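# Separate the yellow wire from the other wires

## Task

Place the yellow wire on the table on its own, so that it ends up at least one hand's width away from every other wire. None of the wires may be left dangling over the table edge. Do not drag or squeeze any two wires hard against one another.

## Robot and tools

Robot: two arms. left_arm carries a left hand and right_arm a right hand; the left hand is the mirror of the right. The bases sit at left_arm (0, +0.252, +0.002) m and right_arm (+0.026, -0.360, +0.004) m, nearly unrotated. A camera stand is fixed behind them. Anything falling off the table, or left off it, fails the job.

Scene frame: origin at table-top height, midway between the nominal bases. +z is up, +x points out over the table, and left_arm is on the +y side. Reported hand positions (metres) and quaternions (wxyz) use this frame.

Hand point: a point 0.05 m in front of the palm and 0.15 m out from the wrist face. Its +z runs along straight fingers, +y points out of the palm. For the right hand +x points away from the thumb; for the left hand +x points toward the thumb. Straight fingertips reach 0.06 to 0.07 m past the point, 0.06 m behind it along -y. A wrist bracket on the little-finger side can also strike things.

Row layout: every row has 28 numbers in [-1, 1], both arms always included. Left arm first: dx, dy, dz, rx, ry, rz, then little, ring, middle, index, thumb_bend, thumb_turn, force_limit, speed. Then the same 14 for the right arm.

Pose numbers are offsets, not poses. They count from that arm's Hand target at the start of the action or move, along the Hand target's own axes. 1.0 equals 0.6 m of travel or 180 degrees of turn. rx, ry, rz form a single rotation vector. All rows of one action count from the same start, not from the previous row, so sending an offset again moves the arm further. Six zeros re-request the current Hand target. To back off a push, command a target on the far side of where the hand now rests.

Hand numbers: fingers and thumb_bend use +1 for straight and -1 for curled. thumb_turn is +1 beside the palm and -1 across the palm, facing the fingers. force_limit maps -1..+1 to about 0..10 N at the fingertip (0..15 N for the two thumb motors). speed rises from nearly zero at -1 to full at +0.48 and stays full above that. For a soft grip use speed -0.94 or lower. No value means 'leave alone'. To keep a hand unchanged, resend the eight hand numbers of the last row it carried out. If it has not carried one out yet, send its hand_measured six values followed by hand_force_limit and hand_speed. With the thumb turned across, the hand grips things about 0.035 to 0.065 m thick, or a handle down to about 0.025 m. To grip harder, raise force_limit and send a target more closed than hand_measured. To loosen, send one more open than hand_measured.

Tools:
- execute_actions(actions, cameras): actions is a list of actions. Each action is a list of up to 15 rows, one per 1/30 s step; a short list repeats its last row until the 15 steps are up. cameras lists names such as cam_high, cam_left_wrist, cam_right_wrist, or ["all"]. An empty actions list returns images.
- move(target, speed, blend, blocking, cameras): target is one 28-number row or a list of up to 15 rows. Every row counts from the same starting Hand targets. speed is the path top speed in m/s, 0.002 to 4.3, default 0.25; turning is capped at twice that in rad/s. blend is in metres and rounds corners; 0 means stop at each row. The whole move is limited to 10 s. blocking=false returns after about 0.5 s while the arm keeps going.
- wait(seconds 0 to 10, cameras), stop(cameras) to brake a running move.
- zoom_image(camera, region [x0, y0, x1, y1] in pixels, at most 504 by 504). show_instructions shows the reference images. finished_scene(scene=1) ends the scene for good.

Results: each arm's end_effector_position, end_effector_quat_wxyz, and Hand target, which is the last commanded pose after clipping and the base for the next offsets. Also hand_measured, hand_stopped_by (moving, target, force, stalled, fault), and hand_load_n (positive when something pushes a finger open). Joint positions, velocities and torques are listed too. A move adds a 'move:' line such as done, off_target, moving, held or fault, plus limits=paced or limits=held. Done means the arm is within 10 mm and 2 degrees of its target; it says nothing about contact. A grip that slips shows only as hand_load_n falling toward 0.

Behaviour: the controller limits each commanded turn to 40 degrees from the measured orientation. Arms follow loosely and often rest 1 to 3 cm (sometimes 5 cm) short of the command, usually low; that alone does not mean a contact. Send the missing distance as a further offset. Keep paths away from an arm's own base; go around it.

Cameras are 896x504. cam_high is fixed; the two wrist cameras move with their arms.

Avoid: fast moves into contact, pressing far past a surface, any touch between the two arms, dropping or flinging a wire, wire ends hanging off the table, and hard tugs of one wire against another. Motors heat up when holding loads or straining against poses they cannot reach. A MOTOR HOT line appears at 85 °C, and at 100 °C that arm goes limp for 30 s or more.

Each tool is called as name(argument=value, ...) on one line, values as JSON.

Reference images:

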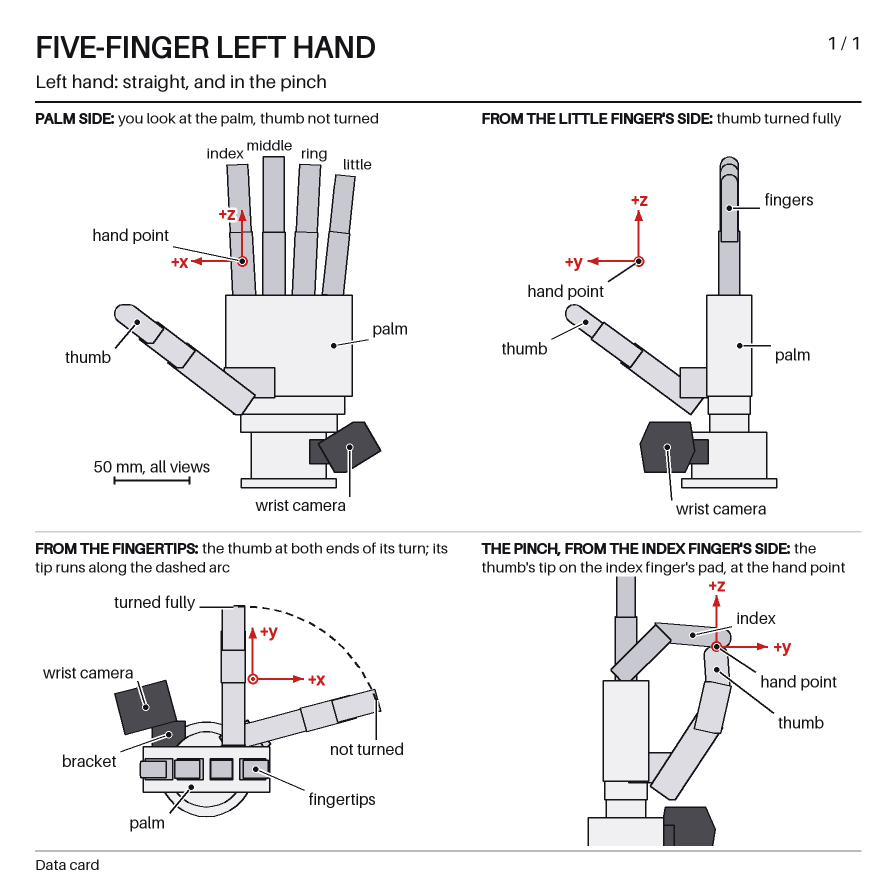

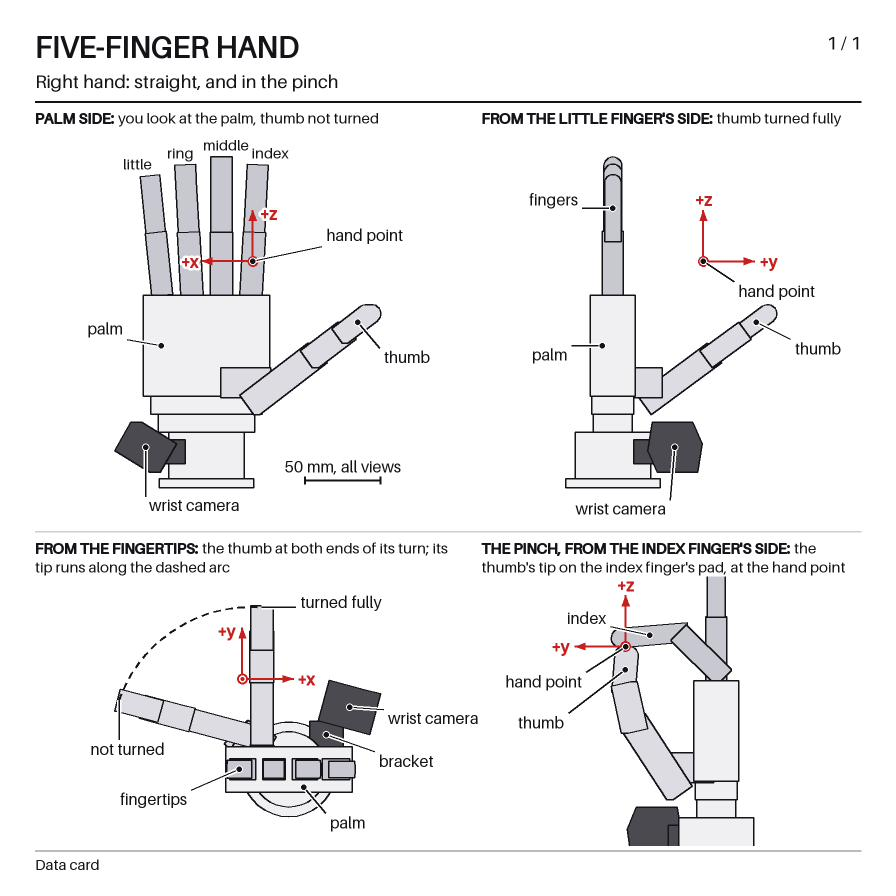

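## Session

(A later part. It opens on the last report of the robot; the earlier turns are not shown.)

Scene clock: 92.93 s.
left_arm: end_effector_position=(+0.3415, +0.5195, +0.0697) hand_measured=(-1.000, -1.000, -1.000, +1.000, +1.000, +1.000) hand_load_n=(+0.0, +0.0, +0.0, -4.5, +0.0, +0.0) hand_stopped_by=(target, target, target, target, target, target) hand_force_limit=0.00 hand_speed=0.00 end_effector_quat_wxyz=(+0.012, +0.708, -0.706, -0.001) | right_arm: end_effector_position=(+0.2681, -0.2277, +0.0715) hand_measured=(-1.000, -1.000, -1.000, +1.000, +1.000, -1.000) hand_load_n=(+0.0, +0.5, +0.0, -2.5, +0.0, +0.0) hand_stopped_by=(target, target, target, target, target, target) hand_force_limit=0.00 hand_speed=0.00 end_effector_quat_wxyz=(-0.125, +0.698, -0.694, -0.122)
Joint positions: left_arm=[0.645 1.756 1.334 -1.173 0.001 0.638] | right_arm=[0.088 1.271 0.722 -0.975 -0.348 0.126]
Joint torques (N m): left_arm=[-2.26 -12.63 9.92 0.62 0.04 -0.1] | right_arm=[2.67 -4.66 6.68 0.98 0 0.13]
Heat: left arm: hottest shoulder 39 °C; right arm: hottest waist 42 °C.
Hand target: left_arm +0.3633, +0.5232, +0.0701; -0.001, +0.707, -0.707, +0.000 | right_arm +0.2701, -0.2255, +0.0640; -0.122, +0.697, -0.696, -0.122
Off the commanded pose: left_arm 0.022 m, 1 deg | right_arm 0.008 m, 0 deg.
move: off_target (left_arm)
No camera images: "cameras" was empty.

move(target=[0,0,0,0,0,0,-1,-1,-1,1,1,1,0,0, 0.157,0,-0.0575,0,0,0,-1,-1,-1,1,1,-1,0,0], speed=0.05, cameras=["cam_high"])

zoom_image(camera="cam_high", region=[440, 130, 720, 430])

zoom_image(camera="cam_high", region=[500, 330, 590, 430])

Scene clock: 96.27 s.
left_arm: end_effector_position=(+0.3415, +0.5195, +0.0697) hand_measured=(-1.000, -1.000, -1.000, +1.000, +1.000, +1.000) hand_load_n=(+0.0, +0.0, +0.0, -4.5, +0.0, +0.0) hand_stopped_by=(target, target, target, target, target, target) hand_force_limit=0.00 hand_speed=0.00 end_effector_quat_wxyz=(+0.012, +0.708, -0.706, -0.001) | right_arm: end_effector_position=(+0.2649, -0.3143, +0.0679) hand_measured=(-1.000, -1.000, -1.000, +1.000, +1.000, -1.000) hand_load_n=(+0.0, +0.0, +0.0, +0.0, +0.0, +0.0) hand_stopped_by=(target, target, target, target, target, target) hand_force_limit=0.00 hand_speed=0.00 end_effector_quat_wxyz=(-0.135, +0.697, -0.693, -0.129)
Joint positions: left_arm=[0.645 1.756 1.334 -1.173 0.001 0.638] | right_arm=[-0.213 1.299 0.729 -1.062 -0.371 -0.195]
Joint torques (N m): left_arm=[-3.02 -12.28 10.13 0.8 -0.02 -0.15] | right_arm=[0.73 -4.07 8.61 -0.13 1.03 -0.09]
Heat: left arm: hottest shoulder 39 °C; right arm: hottest waist 42 °C.
Hand target: left_arm +0.3633, +0.5232, +0.0701; -0.001, +0.707, -0.707, +0.000 | right_arm +0.2702, -0.3258, +0.0645; -0.122, +0.697, -0.696, -0.122
Off the commanded pose: left_arm 0.022 m, 1 deg | right_arm 0.013 m, 2 deg.
move: off_target (left_arm, right_arm)
Images, in order (width x height): cam_high 896x504.

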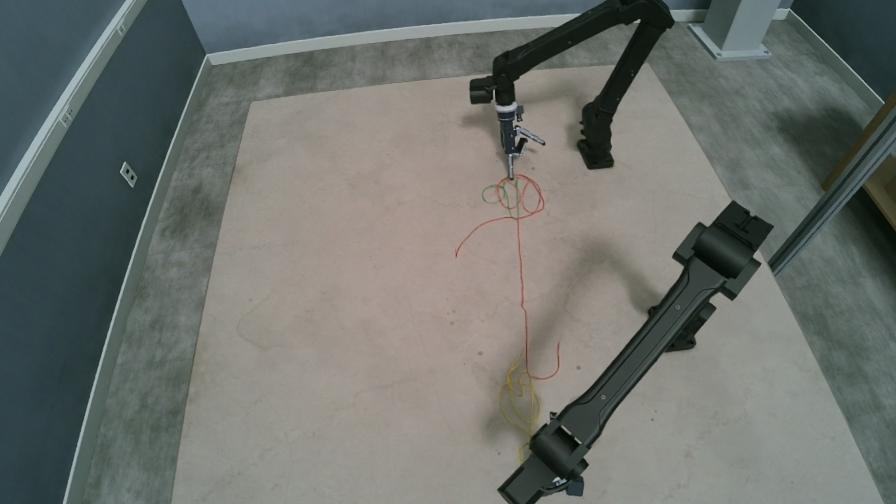

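Scaled by 1.680 from the camera's 896x504 image, which has a finer 1280x720 frame.

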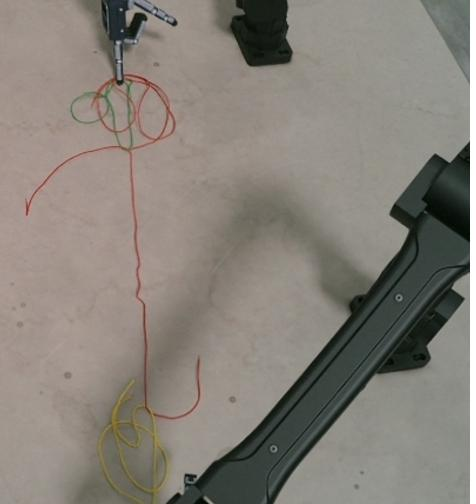

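Scaled by 5.040 from the camera's 896x504 image, which has a finer 1280x720 frame.

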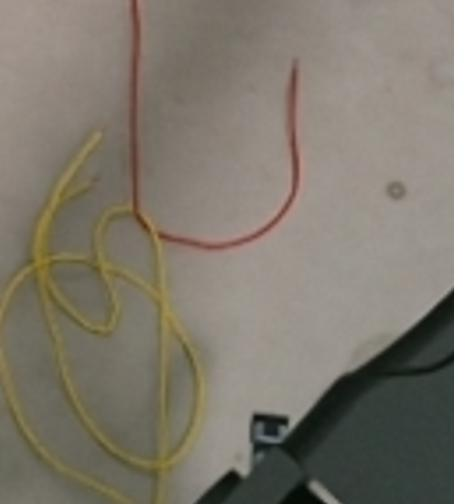

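move(target=[0,0,0,0,0,0,-1,-1,-1,1,1,1,0,0, 0.0785,0,-0.0285,0,0,0,-1,-1,-1,1,1,-1,0,0], speed=0.03, cameras=["cam_high"])

zoom_image(camera="cam_high", region=[440, 130, 720, 430])

zoom_image(camera="cam_high", region=[490, 330, 590, 430])

Scene clock: 99.27 s.
left_arm: end_effector_position=(+0.3415, +0.5195, +0.0697) hand_measured=(-1.000, -1.000, -1.000, +1.000, +1.000, +1.000) hand_load_n=(+0.0, +0.0, +0.0, -4.5, +0.0, +0.0) hand_stopped_by=(target, target, target, target, target, target) hand_force_limit=0.00 hand_speed=0.00 end_effector_quat_wxyz=(+0.012, +0.708, -0.706, -0.001) | right_arm: end_effector_position=(+0.2631, -0.3619, +0.0673) hand_measured=(-1.000, -1.000, -1.000, +1.000, +1.000, -1.000) hand_load_n=(+0.0, +0.0, +0.0, +0.0, -0.5, +0.0) hand_stopped_by=(target, target, target, target, target, target) hand_force_limit=0.00 hand_speed=0.00 end_effector_quat_wxyz=(-0.134, +0.696, -0.693, -0.132)
Joint positions: left_arm=[0.645 1.756 1.334 -1.173 0.001 0.638] | right_arm=[-0.365 1.347 0.767 -1.118 -0.358 -0.356]
Joint torques (N m): left_arm=[-3.31 -11.93 9.98 0.61 0.02 -0.11] | right_arm=[0.91 -4.25 8.94 0.09 1.11 -0.07]
Heat: left arm: hottest elbow 40 °C; right arm: hottest waist 42 °C.
Hand target: left_arm +0.3633, +0.5232, +0.0701; -0.001, +0.707, -0.707, +0.000 | right_arm +0.2704, -0.3759, +0.0646; -0.122, +0.697, -0.696, -0.122
Off the commanded pose: left_arm 0.022 m, 1 deg | right_arm 0.016 m, 2 deg.
move: off_target (left_arm, right_arm)
Images, in order (width x height): cam_high 896x504.

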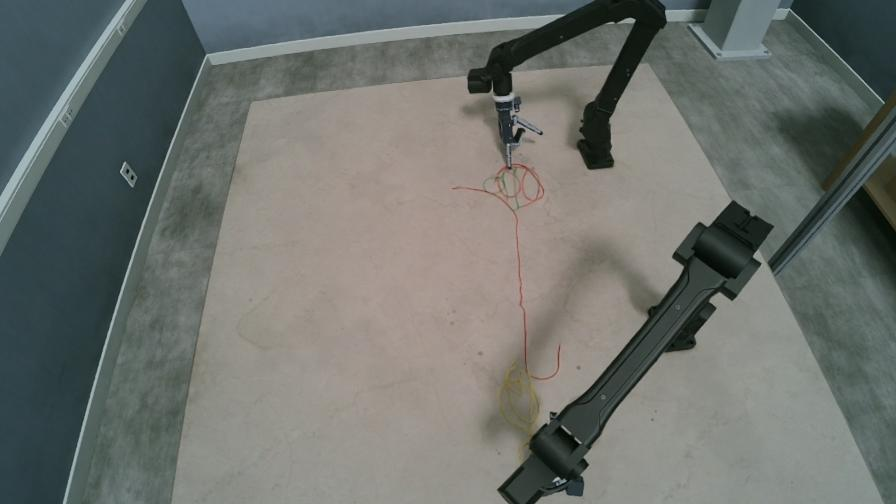

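Scaled by 1.680 from the camera's 896x504 image, which has a finer 1280x720 frame.

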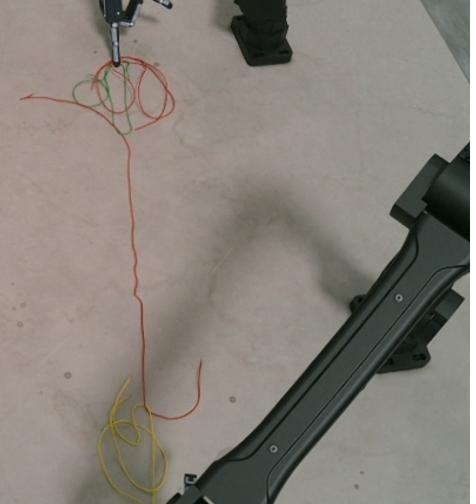

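Scaled by 5.040 from the camera's 896x504 image, which has a finer 1280x720 frame.

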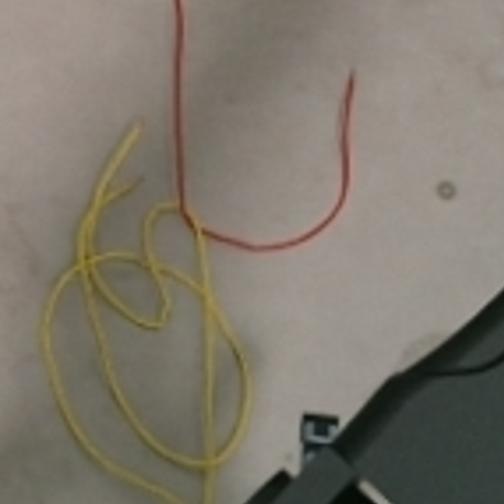

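move(target=[0,0,0,0,0,0,-1,-1,-1,1,1,1,0,0, 0.157,0,-0.0575,0,0,0,-1,-1,-1,1,1,-1,0,0], speed=0.05, cameras=["cam_high"])

zoom_image(camera="cam_high", region=[440, 130, 720, 430])

zoom_image(camera="cam_high", region=[490, 330, 590, 430])

Scene clock: 105.93 s.
left_arm: end_effector_position=(+0.3415, +0.5195, +0.0697) hand_measured=(-1.000, -1.000, -1.000, +1.000, +1.000, +1.000) hand_load_n=(+0.0, +0.0, +0.0, -4.5, +0.0, -0.5) hand_stopped_by=(target, target, target, target, target, target) hand_force_limit=0.00 hand_speed=0.00 end_effector_quat_wxyz=(+0.012, +0.708, -0.706, -0.001) | right_arm: end_effector_position=(+0.2628, -0.4592, +0.0672) hand_measured=(-1.000, -1.000, -1.000, +1.000, +1.000, -1.000) hand_load_n=(+0.0, +0.0, +0.0, -0.5, +0.0, +0.0) hand_stopped_by=(target, target, target, target, target, target) hand_force_limit=0.00 hand_speed=0.00 end_effector_quat_wxyz=(-0.131, +0.694, -0.695, -0.134)
Joint positions: left_arm=[0.645 1.756 1.334 -1.173 0.001 0.638] | right_arm=[-0.624 1.481 0.899 -1.21 -0.309 -0.623]
Joint torques (N m): left_arm=[-2.49 -11.63 10.1 0.66 -0.06 -0.14] | right_arm=[1.26 -6.48 9.39 0.14 0.88 -0.07]
Heat: left arm: hottest elbow 40 °C; right arm: hottest waist 42 °C.
Hand target: left_arm +0.3633, +0.5232, +0.0701; -0.001, +0.707, -0.707, +0.000 | right_arm +0.2704, -0.4762, +0.0650; -0.122, +0.697, -0.696, -0.122
Off the commanded pose: left_arm 0.022 m, 1 deg | right_arm 0.019 m, 2 deg.
move: off_target (left_arm, right_arm)
Images, in order (width x height): cam_high 896x504.

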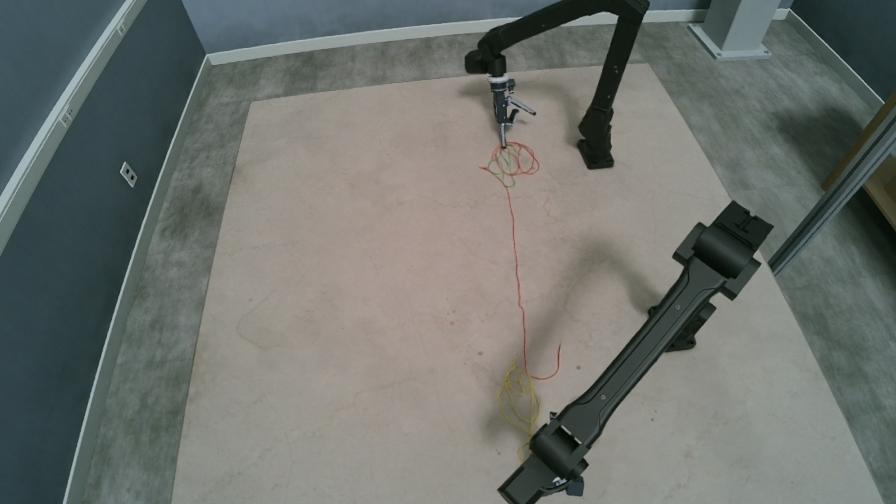

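Scaled by 1.680 from the camera's 896x504 image, which has a finer 1280x720 frame.

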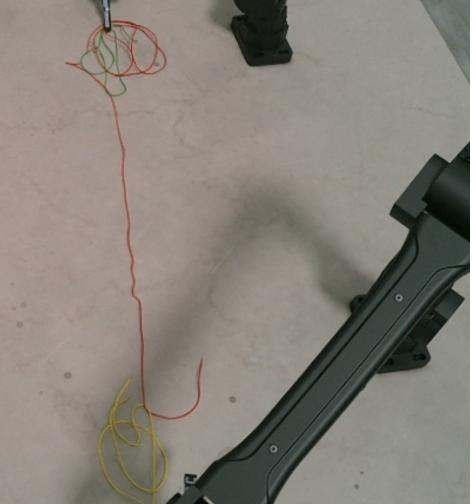

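Scaled by 5.040 from the camera's 896x504 image, which has a finer 1280x720 frame.

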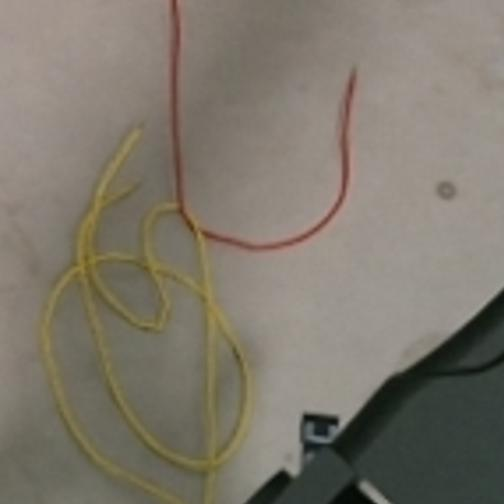

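move(target=[0,0,0,0,0,0,-1,-1,-1,1,1,1,0,0, 0.125,-0.05,-0.046,0,0,0,-1,-1,-1,1,1,-1,0,0], speed=0.05, cameras=["cam_high"])

zoom_image(camera="cam_high", region=[440, 100, 620, 250])

zoom_image(camera="cam_high", region=[490, 330, 590, 430])

Scene clock: 108.57 s.
left_arm: end_effector_position=(+0.3415, +0.5195, +0.0697) hand_measured=(-1.000, -1.000, -1.000, +1.000, +1.000, +1.000) hand_load_n=(+0.0, +0.0, +0.0, -4.5, +0.0, +0.0) hand_stopped_by=(target, target, target, target, target, target) hand_force_limit=0.00 hand_speed=0.00 end_effector_quat_wxyz=(+0.012, +0.708, -0.706, -0.001) | right_arm: end_effector_position=(+0.2922, -0.5381, +0.0689) hand_measured=(-1.000, -1.000, -1.000, +1.000, +1.000, -1.000) hand_load_n=(+0.0, +0.0, +0.0, -1.0, +0.0, +0.0) hand_stopped_by=(target, target, target, target, target, target) hand_force_limit=0.00 hand_speed=0.00 end_effector_quat_wxyz=(-0.128, +0.694, -0.695, -0.135)
Joint positions: left_arm=[0.645 1.756 1.334 -1.173 0.001 0.638] | right_arm=[-0.737 1.655 1.113 -1.284 -0.277 -0.736]
Joint torques (N m): left_arm=[-2.61 -13.1 9.96 0.66 0 -0.18] | right_arm=[1.38 -8.23 10 0.23 0.63 -0.09]
Heat: left arm: hottest elbow 40 °C; right arm: hottest waist 42 °C.
Hand target: left_arm +0.3633, +0.5232, +0.0701; -0.001, +0.707, -0.707, +0.000 | right_arm +0.3005, -0.5562, +0.0654; -0.122, +0.697, -0.696, -0.122
Off the commanded pose: left_arm 0.022 m, 1 deg | right_arm 0.020 m, 2 deg.
move: off_target (left_arm, right_arm)
Images, in order (width x height): cam_high 896x504.

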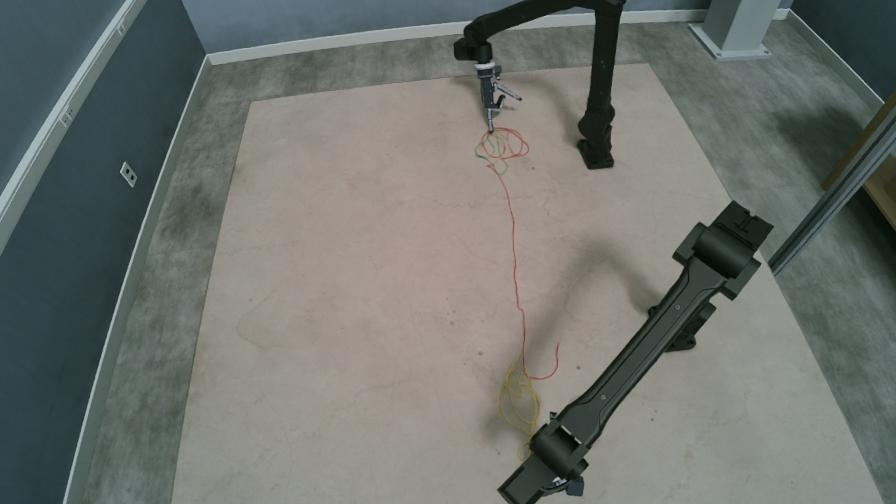

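Scaled by 2.800 from the camera's 896x504 image, which has a finer 1280x720 frame.

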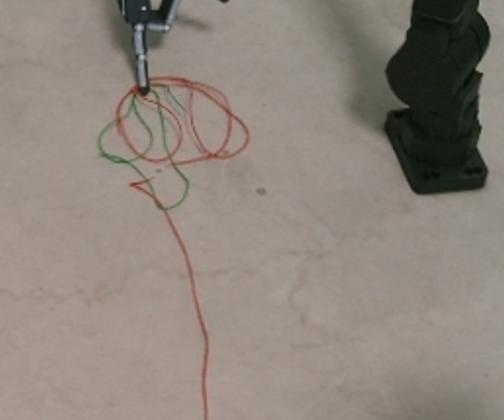

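Scaled by 5.040 from the camera's 896x504 image, which has a finer 1280x720 frame.

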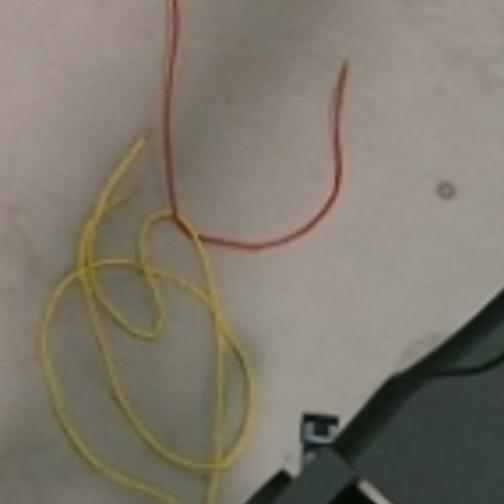

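move(target=[0,0,0,0,0,0,-1,-1,-1,1,1,1,0,0, 0.11,0,-0.04,0,0,0,-1,-1,-1,1,1,-1,0,0], speed=0.05, cameras=["cam_high"])

zoom_image(camera="cam_high", region=[440, 80, 620, 230])

zoom_image(camera="cam_high", region=[490, 330, 590, 430])

Scene clock: 110.87 s.
left_arm: end_effector_position=(+0.3415, +0.5195, +0.0697) hand_measured=(-1.000, -1.000, -1.000, +1.000, +1.000, +1.000) hand_load_n=(+0.0, +0.0, +0.0, -4.5, +0.0, +0.0) hand_stopped_by=(target, target, target, target, target, target) hand_force_limit=0.00 hand_speed=0.00 end_effector_quat_wxyz=(+0.012, +0.708, -0.706, -0.001) | right_arm: end_effector_position=(+0.2959, -0.6079, +0.0698) hand_measured=(-1.000, -1.000, -1.000, +1.000, +1.000, -1.000) hand_load_n=(+0.0, +0.0, +0.0, -0.5, +0.0, +0.0) hand_stopped_by=(target, target, target, target, target, target) hand_force_limit=0.00 hand_speed=0.00 end_effector_quat_wxyz=(-0.129, +0.694, -0.696, -0.132)
Joint positions: left_arm=[0.645 1.756 1.334 -1.173 0.001 0.638] | right_arm=[-0.844 1.772 1.275 -1.352 -0.251 -0.842]
Joint torques (N m): left_arm=[-2.96 -12.69 10.21 0.88 -0.01 -0.18] | right_arm=[1.03 -10.7 10.07 -0.01 0.63 -0.09]
Heat: left arm: hottest elbow 40 °C; right arm: hottest waist 42 °C.
Hand target: left_arm +0.3633, +0.5232, +0.0701; -0.001, +0.707, -0.707, +0.000 | right_arm +0.3005, -0.6264, +0.0656; -0.122, +0.697, -0.696, -0.122
Off the commanded pose: left_arm 0.022 m, 1 deg | right_arm 0.020 m, 1 deg.
move: off_target (left_arm, right_arm)
Images, in order (width x height): cam_high 896x504.

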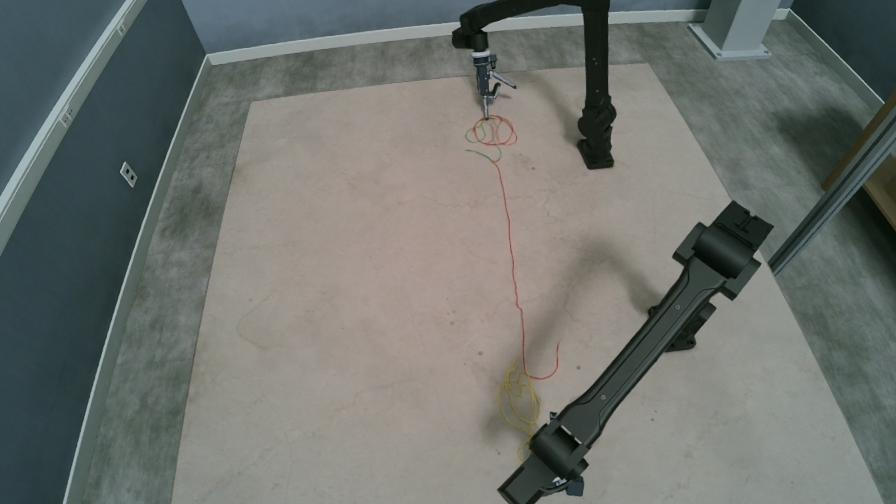

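Scaled by 2.800 from the camera's 896x504 image, which has a finer 1280x720 frame.

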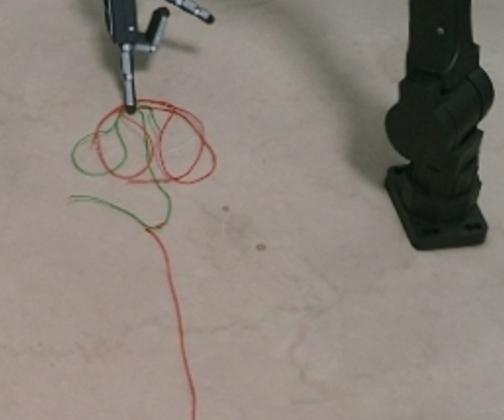

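Scaled by 5.040 from the camera's 896x504 image, which has a finer 1280x720 frame.

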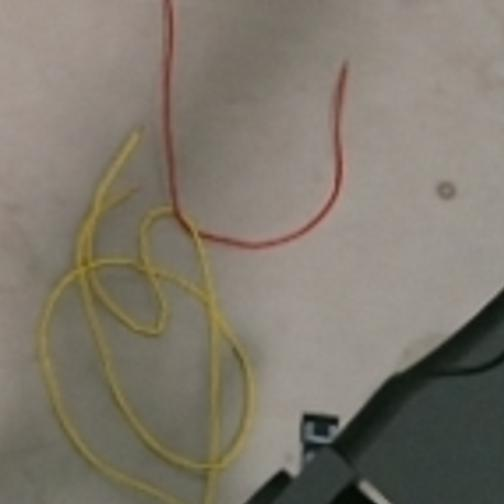

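move(target=[[0.0167,0,0,0,0,0,-1,-1,-1,1,1,1,0,0, -0.01,0,-0.0,0,0,0,-1,-1,-1,1,1,-1,0,0],[0.0167,0,-0.1333,0,0,0,-1,-1,-1,1,1,1,0,0, -0.0456,0,-0.125,0,0,0,-1,-1,-1,1,1,-1,0,0]], speed=0.06, cameras=["all"])

zoom_image(camera="cam_high", region=[470, 300, 670, 500])

Scene clock: 118.07 s.
left_arm: end_effector_position=(+0.3469, +0.5094, +0.1283) hand_measured=(-1.000, -1.000, -1.000, +1.000, +1.000, +1.000) hand_load_n=(+0.0, +0.0, +0.0, +0.0, +0.0, +0.0) hand_stopped_by=(target, target, target, target, target, target) hand_force_limit=0.00 hand_speed=0.00 end_effector_quat_wxyz=(+0.027, +0.707, -0.707, -0.005) | right_arm: end_effector_position=(+0.2952, -0.6139, +0.1302) hand_measured=(-1.000, -1.000, -1.000, +1.000, +1.000, -1.000) hand_load_n=(+0.0, +0.0, +0.0, +0.0, +0.0, +0.0) hand_stopped_by=(target, target, target, target, target, target) hand_force_limit=0.00 hand_speed=0.00 end_effector_quat_wxyz=(-0.123, +0.692, -0.697, -0.144)
Joint positions: left_arm=[0.622 1.721 1.444 -1.348 -0.001 0.616] | right_arm=[-0.849 1.733 1.387 -1.526 -0.237 -0.843]
Joint torques (N m): left_arm=[-2.32 -15.56 10.36 0.34 0.06 -0.11] | right_arm=[1.85 -13.16 10.89 -0.73 0.11 -0.09]
Heat: left arm: hottest elbow 41 °C; right arm: hottest waist 42 °C.
Hand target: left_arm +0.3631, +0.5132, +0.1500; -0.001, +0.707, -0.707, +0.000 | right_arm +0.3005, -0.6262, +0.1453; -0.122, +0.697, -0.696, -0.122
Off the commanded pose: left_arm 0.027 m, 3 deg | right_arm 0.020 m, 3 deg.
move: off_target (left_arm, right_arm)
camera_calibration:
cam_left_wrist: T_world_to_cam=[[0.963532, -0.265993, -0.0292216, -0.196319], [-0.185817, -0.743655, 0.642222, 0.344049], [-0.192558, -0.613371, -0.765962, 0.590939], [0, 0, 0, 1]] pos_world=[0.366879, 0.5661, 0.225944]
cam_right_wrist: T_world_to_cam=[[-0.975518, -0.207644, -0.0724501, 0.173819], [-0.195023, 0.664529, 0.721365, 0.387769], [-0.101642, 0.717834, -0.688755, 0.676903], [0, 0, 0, 1]] pos_world=[0.313989, -0.707495, 0.199091]

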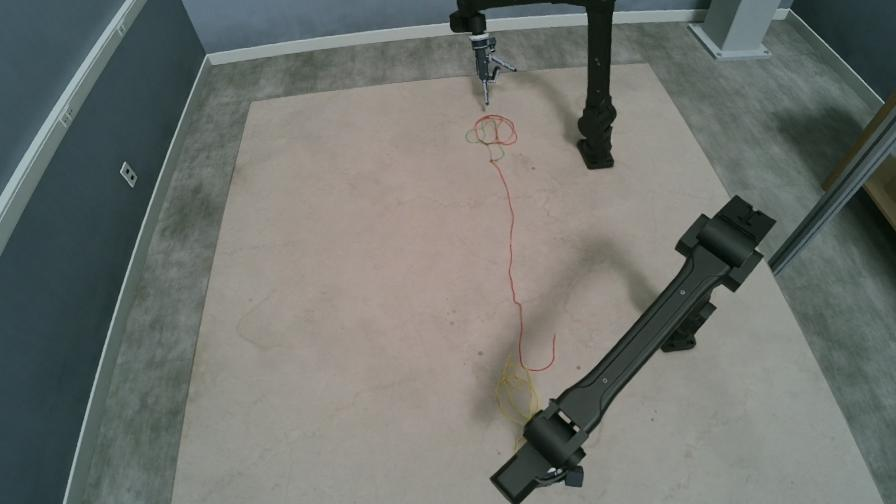

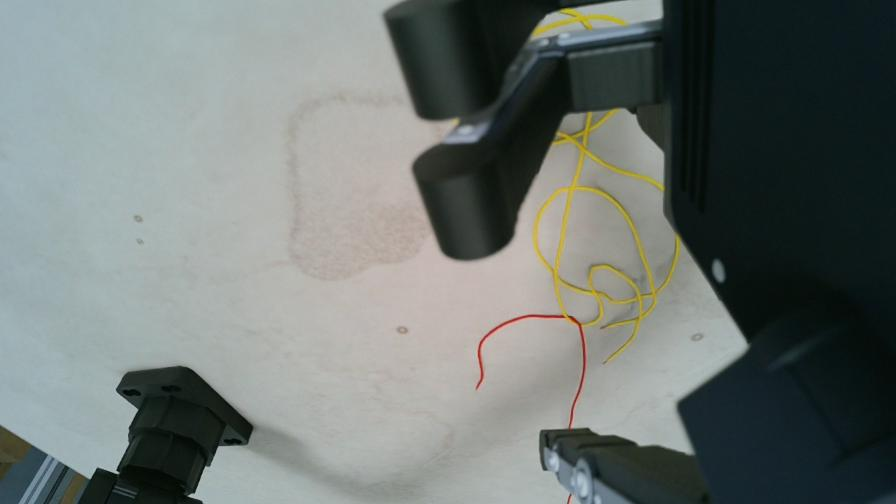

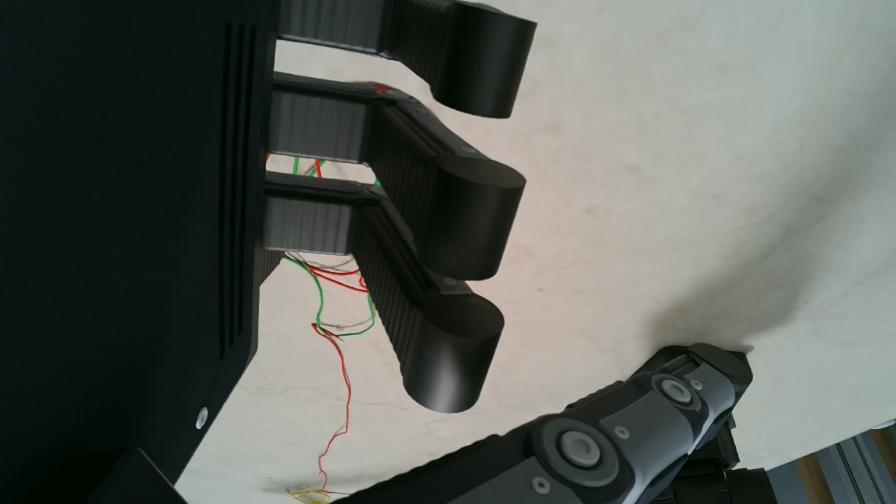

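Scaled by 2.520 from the camera's 896x504 image, which has a finer 1280x720 frame.

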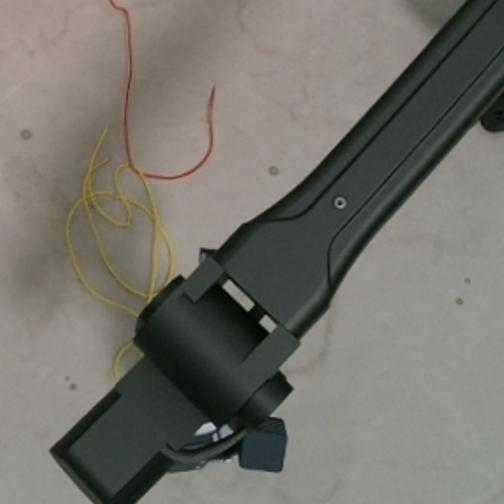

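zoom_image(camera="cam_left_wrist", region=[460, 160, 720, 420])

zoom_image(camera="cam_left_wrist", region=[530, 250, 630, 350])

Scaled by 1.938 from the camera's 896x504 image, which has a finer 1280x720 frame.

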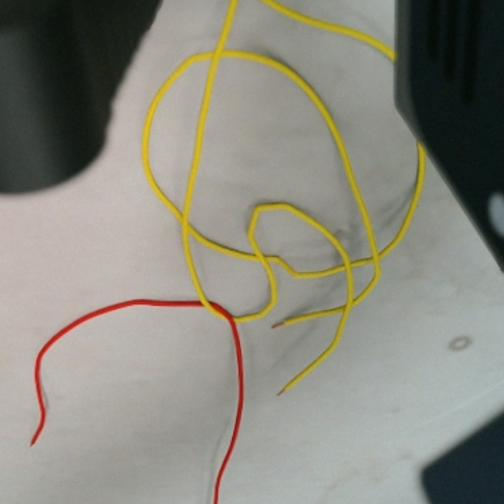

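Scaled by 5.040 from the camera's 896x504 image, which has a finer 1280x720 frame.

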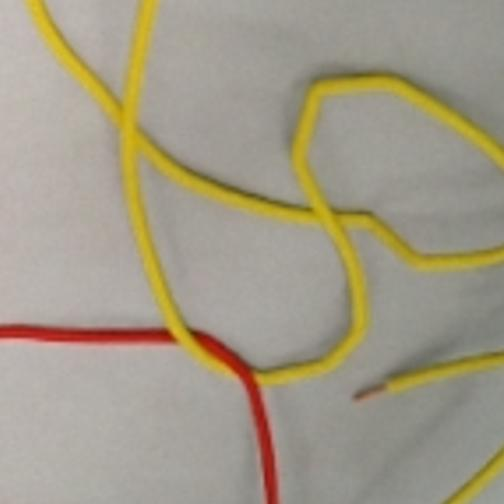

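move(target=[0.3183,0.0467,0.0167,0,0,0,-1,-1,-1,1,1,1,0,0, 0,0,0,0,0,0,-1,-1,-1,1,1,-1,0,0], speed=0.15, cameras=["cam_high","cam_left_wrist"])

zoom_image(camera="cam_high", region=[470, 310, 590, 430])

Scene clock: 122.23 s.
left_arm: end_effector_position=(+0.3318, +0.3260, +0.1354) hand_measured=(-1.000, -1.000, -1.000, +1.000, +1.000, +1.000) hand_load_n=(+0.0, +0.0, +0.0, +0.0, +0.0, +0.0) hand_stopped_by=(target, target, target, target, target, target) hand_force_limit=0.00 hand_speed=0.00 end_effector_quat_wxyz=(+0.011, +0.707, -0.707, -0.005) | right_arm: end_effector_position=(+0.2951, -0.6139, +0.1303) hand_measured=(-1.000, -1.000, -1.000, +1.000, +1.000, -1.000) hand_load_n=(+0.0, +0.0, +0.0, +0.0, +0.0, +0.0) hand_stopped_by=(target, target, target, target, target, target) hand_force_limit=0.00 hand_speed=0.00 end_effector_quat_wxyz=(-0.123, +0.692, -0.697, -0.144)
Joint positions: left_arm=[0.268 1.461 1.155 -1.289 0.002 0.263] | right_arm=[-0.849 1.733 1.387 -1.526 -0.237 -0.843]
Joint torques (N m): left_arm=[-2.37 -11.4 6.83 0.66 -0.05 -0.11] | right_arm=[1.79 -13.68 11 -0.75 0.11 -0.1]
Heat: left arm: hottest elbow 41 °C; right arm: hottest waist 42 °C.
Hand target: left_arm +0.3352, +0.3222, +0.1399; -0.001, +0.707, -0.707, +0.000 | right_arm +0.3004, -0.6262, +0.1453; -0.122, +0.697, -0.696, -0.122
Off the commanded pose: left_arm 0.007 m, 1 deg | right_arm 0.020 m, 3 deg.
move: off_target (right_arm)
camera_calibration:
cam_left_wrist: T_world_to_cam=[[0.963859, -0.266083, -0.013275, -0.232618], [-0.200615, -0.757688, 0.621017, 0.212627], [-0.175301, -0.595909, -0.783685, 0.471879], [0, 0, 0, 1]] pos_world=[0.349587, 0.380407, 0.234671]
Images, in order (width x height): cam_high 896x504, cam_left_wrist 896x504.

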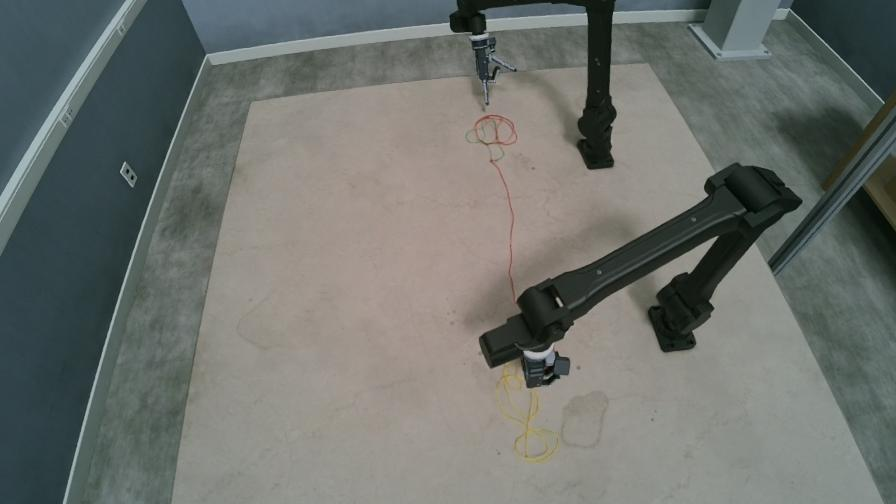

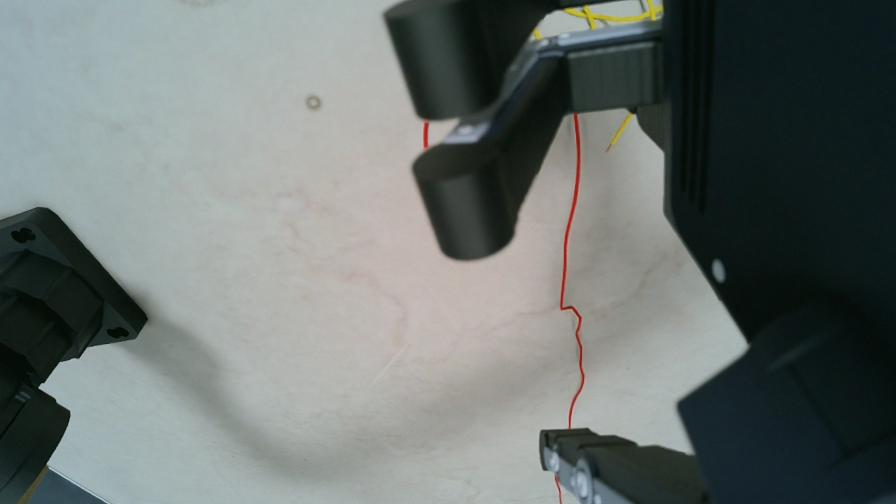

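Scaled by 4.200 from the camera's 896x504 image, which has a finer 1280x720 frame.

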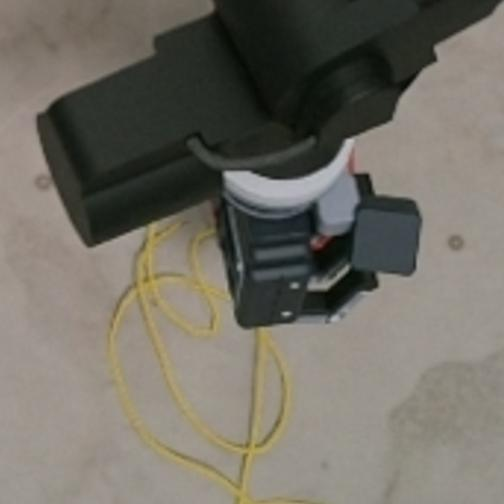

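move(target=[0,0,0,0,0,0,-1,-1,-1,1,1,1,0,0, -0.978,-0.15,0.3647,0,-0.1389,0,1,1,1,1,1,1,0,0], speed=0.25, cameras=["cam_high","cam_right_wrist"])

zoom_image(camera="cam_right_wrist", region=[300, 150, 600, 400])

Scene clock: 126.87 s.
left_arm: end_effector_position=(+0.3318, +0.3259, +0.1354) hand_measured=(-1.000, -1.000, -1.000, +1.000, +1.000, +1.000) hand_load_n=(+0.0, +0.0, +0.0, +0.0, +0.0, +0.0) hand_stopped_by=(target, target, target, target, target, target) hand_force_limit=0.00 hand_speed=0.00 end_effector_quat_wxyz=(+0.011, +0.707, -0.707, -0.005) | right_arm: end_effector_position=(+0.3737, -0.0093, +0.1299) hand_measured=(+1.000, +1.000, +1.000, +1.000, +1.000, +1.000) hand_load_n=(+0.0, +0.0, +0.0, +0.0, +0.0, +0.0) hand_stopped_by=(target, target, target, target, target, target) hand_force_limit=0.00 hand_speed=0.00 end_effector_quat_wxyz=(-0.255, +0.654, -0.657, -0.276)
Joint positions: left_arm=[0.268 1.461 1.155 -1.289 0.002 0.262] | right_arm=[0.405 1.601 1.063 -0.669 -0.695 0.577]
Joint torques (N m): left_arm=[-1.73 -11.99 6.99 0.64 -0.04 -0.02] | right_arm=[2.49 -9.76 11.41 1.2 -0.35 0.16]
Heat: left arm: hottest elbow 41 °C; right arm: hottest waist 42 °C.
Hand target: left_arm +0.3352, +0.3222, +0.1399; -0.001, +0.707, -0.707, +0.000 | right_arm +0.3899, +0.0001, +0.1393; -0.270, +0.654, -0.653, -0.270
Off the commanded pose: left_arm 0.007 m, 1 deg | right_arm 0.021 m, 2 deg.
move: off_target (right_arm)
camera_calibration:
cam_right_wrist: T_world_to_cam=[[-0.975856, -0.162102, -0.146386, 0.386086], [-0.194615, 0.341083, 0.919667, -0.0275088], [-0.0991501, 0.925951, -0.364396, 0.209505], [0, 0, 0, 1]] pos_world=[0.392183, -0.122023, 0.158159]
Images, in order (width x height): cam_high 896x504, cam_right_wrist 896x504.

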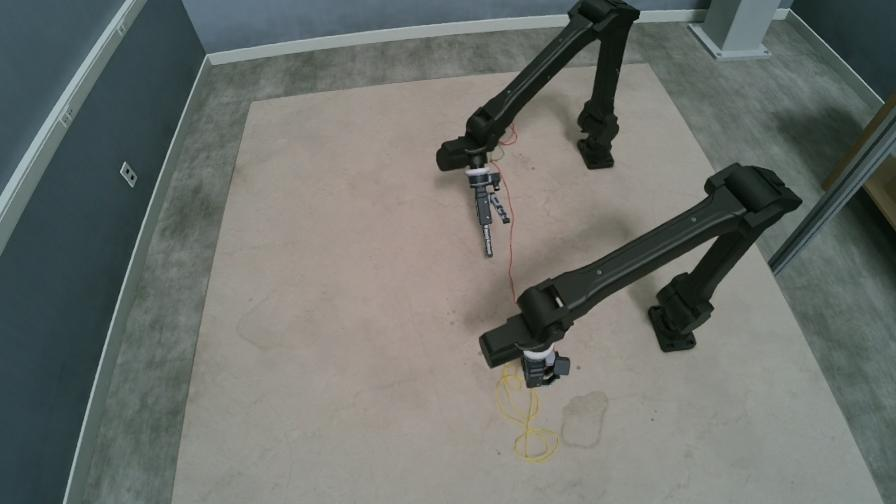

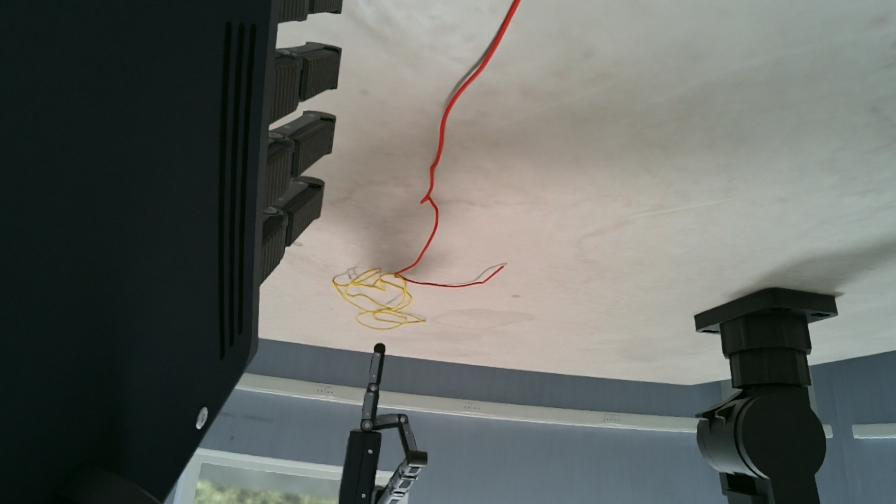

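Scaled by 1.680 from the camera's 896x504 image, which has a finer 1280x720 frame.

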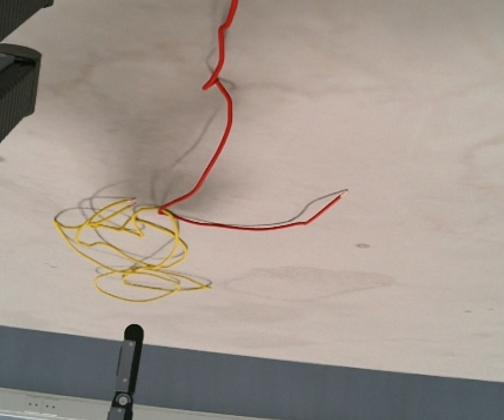

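zoom_image(camera="cam_right_wrist", region=[320, 250, 440, 350])

Scaled by 4.200 from the camera's 896x504 image, which has a finer 1280x720 frame.

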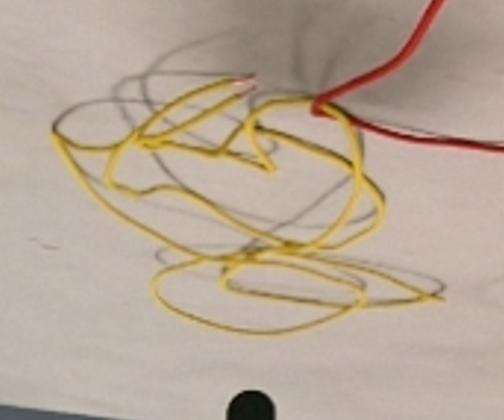

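move(target=[-0.0167,0.005,0.075,0,0,0,-1,-1,-1,1,1,1,0,0, 0,0,0,0,0,0,1,1,1,1,1,1,0,0], speed=0.08, cameras=["cam_right_wrist"])

zoom_image(camera="cam_right_wrist", region=[320, 230, 440, 350])

Scene clock: 129.23 s.
left_arm: end_effector_position=(+0.3308, +0.3258, +0.0968) hand_measured=(-1.000, -1.000, -1.000, +1.000, +1.000, +1.000) hand_load_n=(+0.0, -0.5, +0.0, +0.0, +0.0, +0.0) hand_stopped_by=(target, target, target, target, target, target) hand_force_limit=0.00 hand_speed=0.00 end_effector_quat_wxyz=(+0.002, +0.706, -0.708, +0.000) | right_arm: end_effector_position=(+0.3738, -0.0093, +0.1300) hand_measured=(+1.000, +1.000, +1.000, +1.000, +1.000, +1.000) hand_load_n=(+0.0, +0.0, +0.0, +0.0, +0.0, +0.0) hand_stopped_by=(target, target, target, target, target, target) hand_force_limit=0.00 hand_speed=0.00 end_effector_quat_wxyz=(-0.255, +0.654, -0.657, -0.276)
Joint positions: left_arm=[0.268 1.48 1.072 -1.167 0.002 0.265] | right_arm=[0.405 1.601 1.063 -0.669 -0.695 0.578]
Joint torques (N m): left_arm=[0.15 -10.93 6.72 0.61 -0.11 0.2] | right_arm=[2.55 -9.88 11.54 1.13 -0.34 0.15]
Heat: left arm: hottest elbow 41 °C; right arm: hottest waist 42 °C.
Hand target: left_arm +0.3323, +0.3323, +0.0950; -0.001, +0.707, -0.707, +0.000 | right_arm +0.3899, +0.0001, +0.1394; -0.270, +0.654, -0.653, -0.270
Off the commanded pose: left_arm 0.007 m, 0 deg | right_arm 0.021 m, 2 deg.
move: off_target (right_arm)
camera_calibration:
cam_right_wrist: T_world_to_cam=[[-0.976028, -0.161571, -0.145823, 0.386128], [-0.193903, 0.34122, 0.919767, -0.0277876], [-0.09885, 0.925993, -0.364369, 0.209388], [0, 0, 0, 1]] pos_world=[0.392182, -0.122023, 0.158159]
Images, in order (width x height): cam_right_wrist 896x504.

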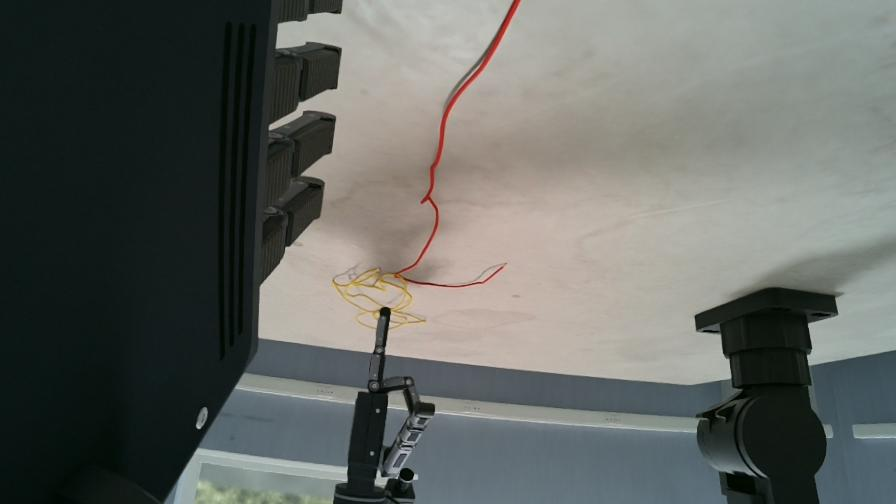

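Scaled by 4.200 from the camera's 896x504 image, which has a finer 1280x720 frame.

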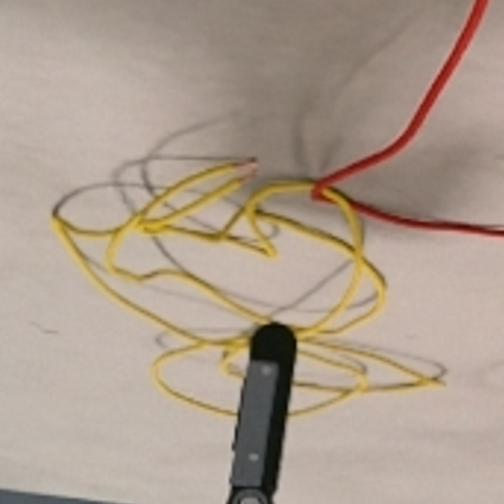

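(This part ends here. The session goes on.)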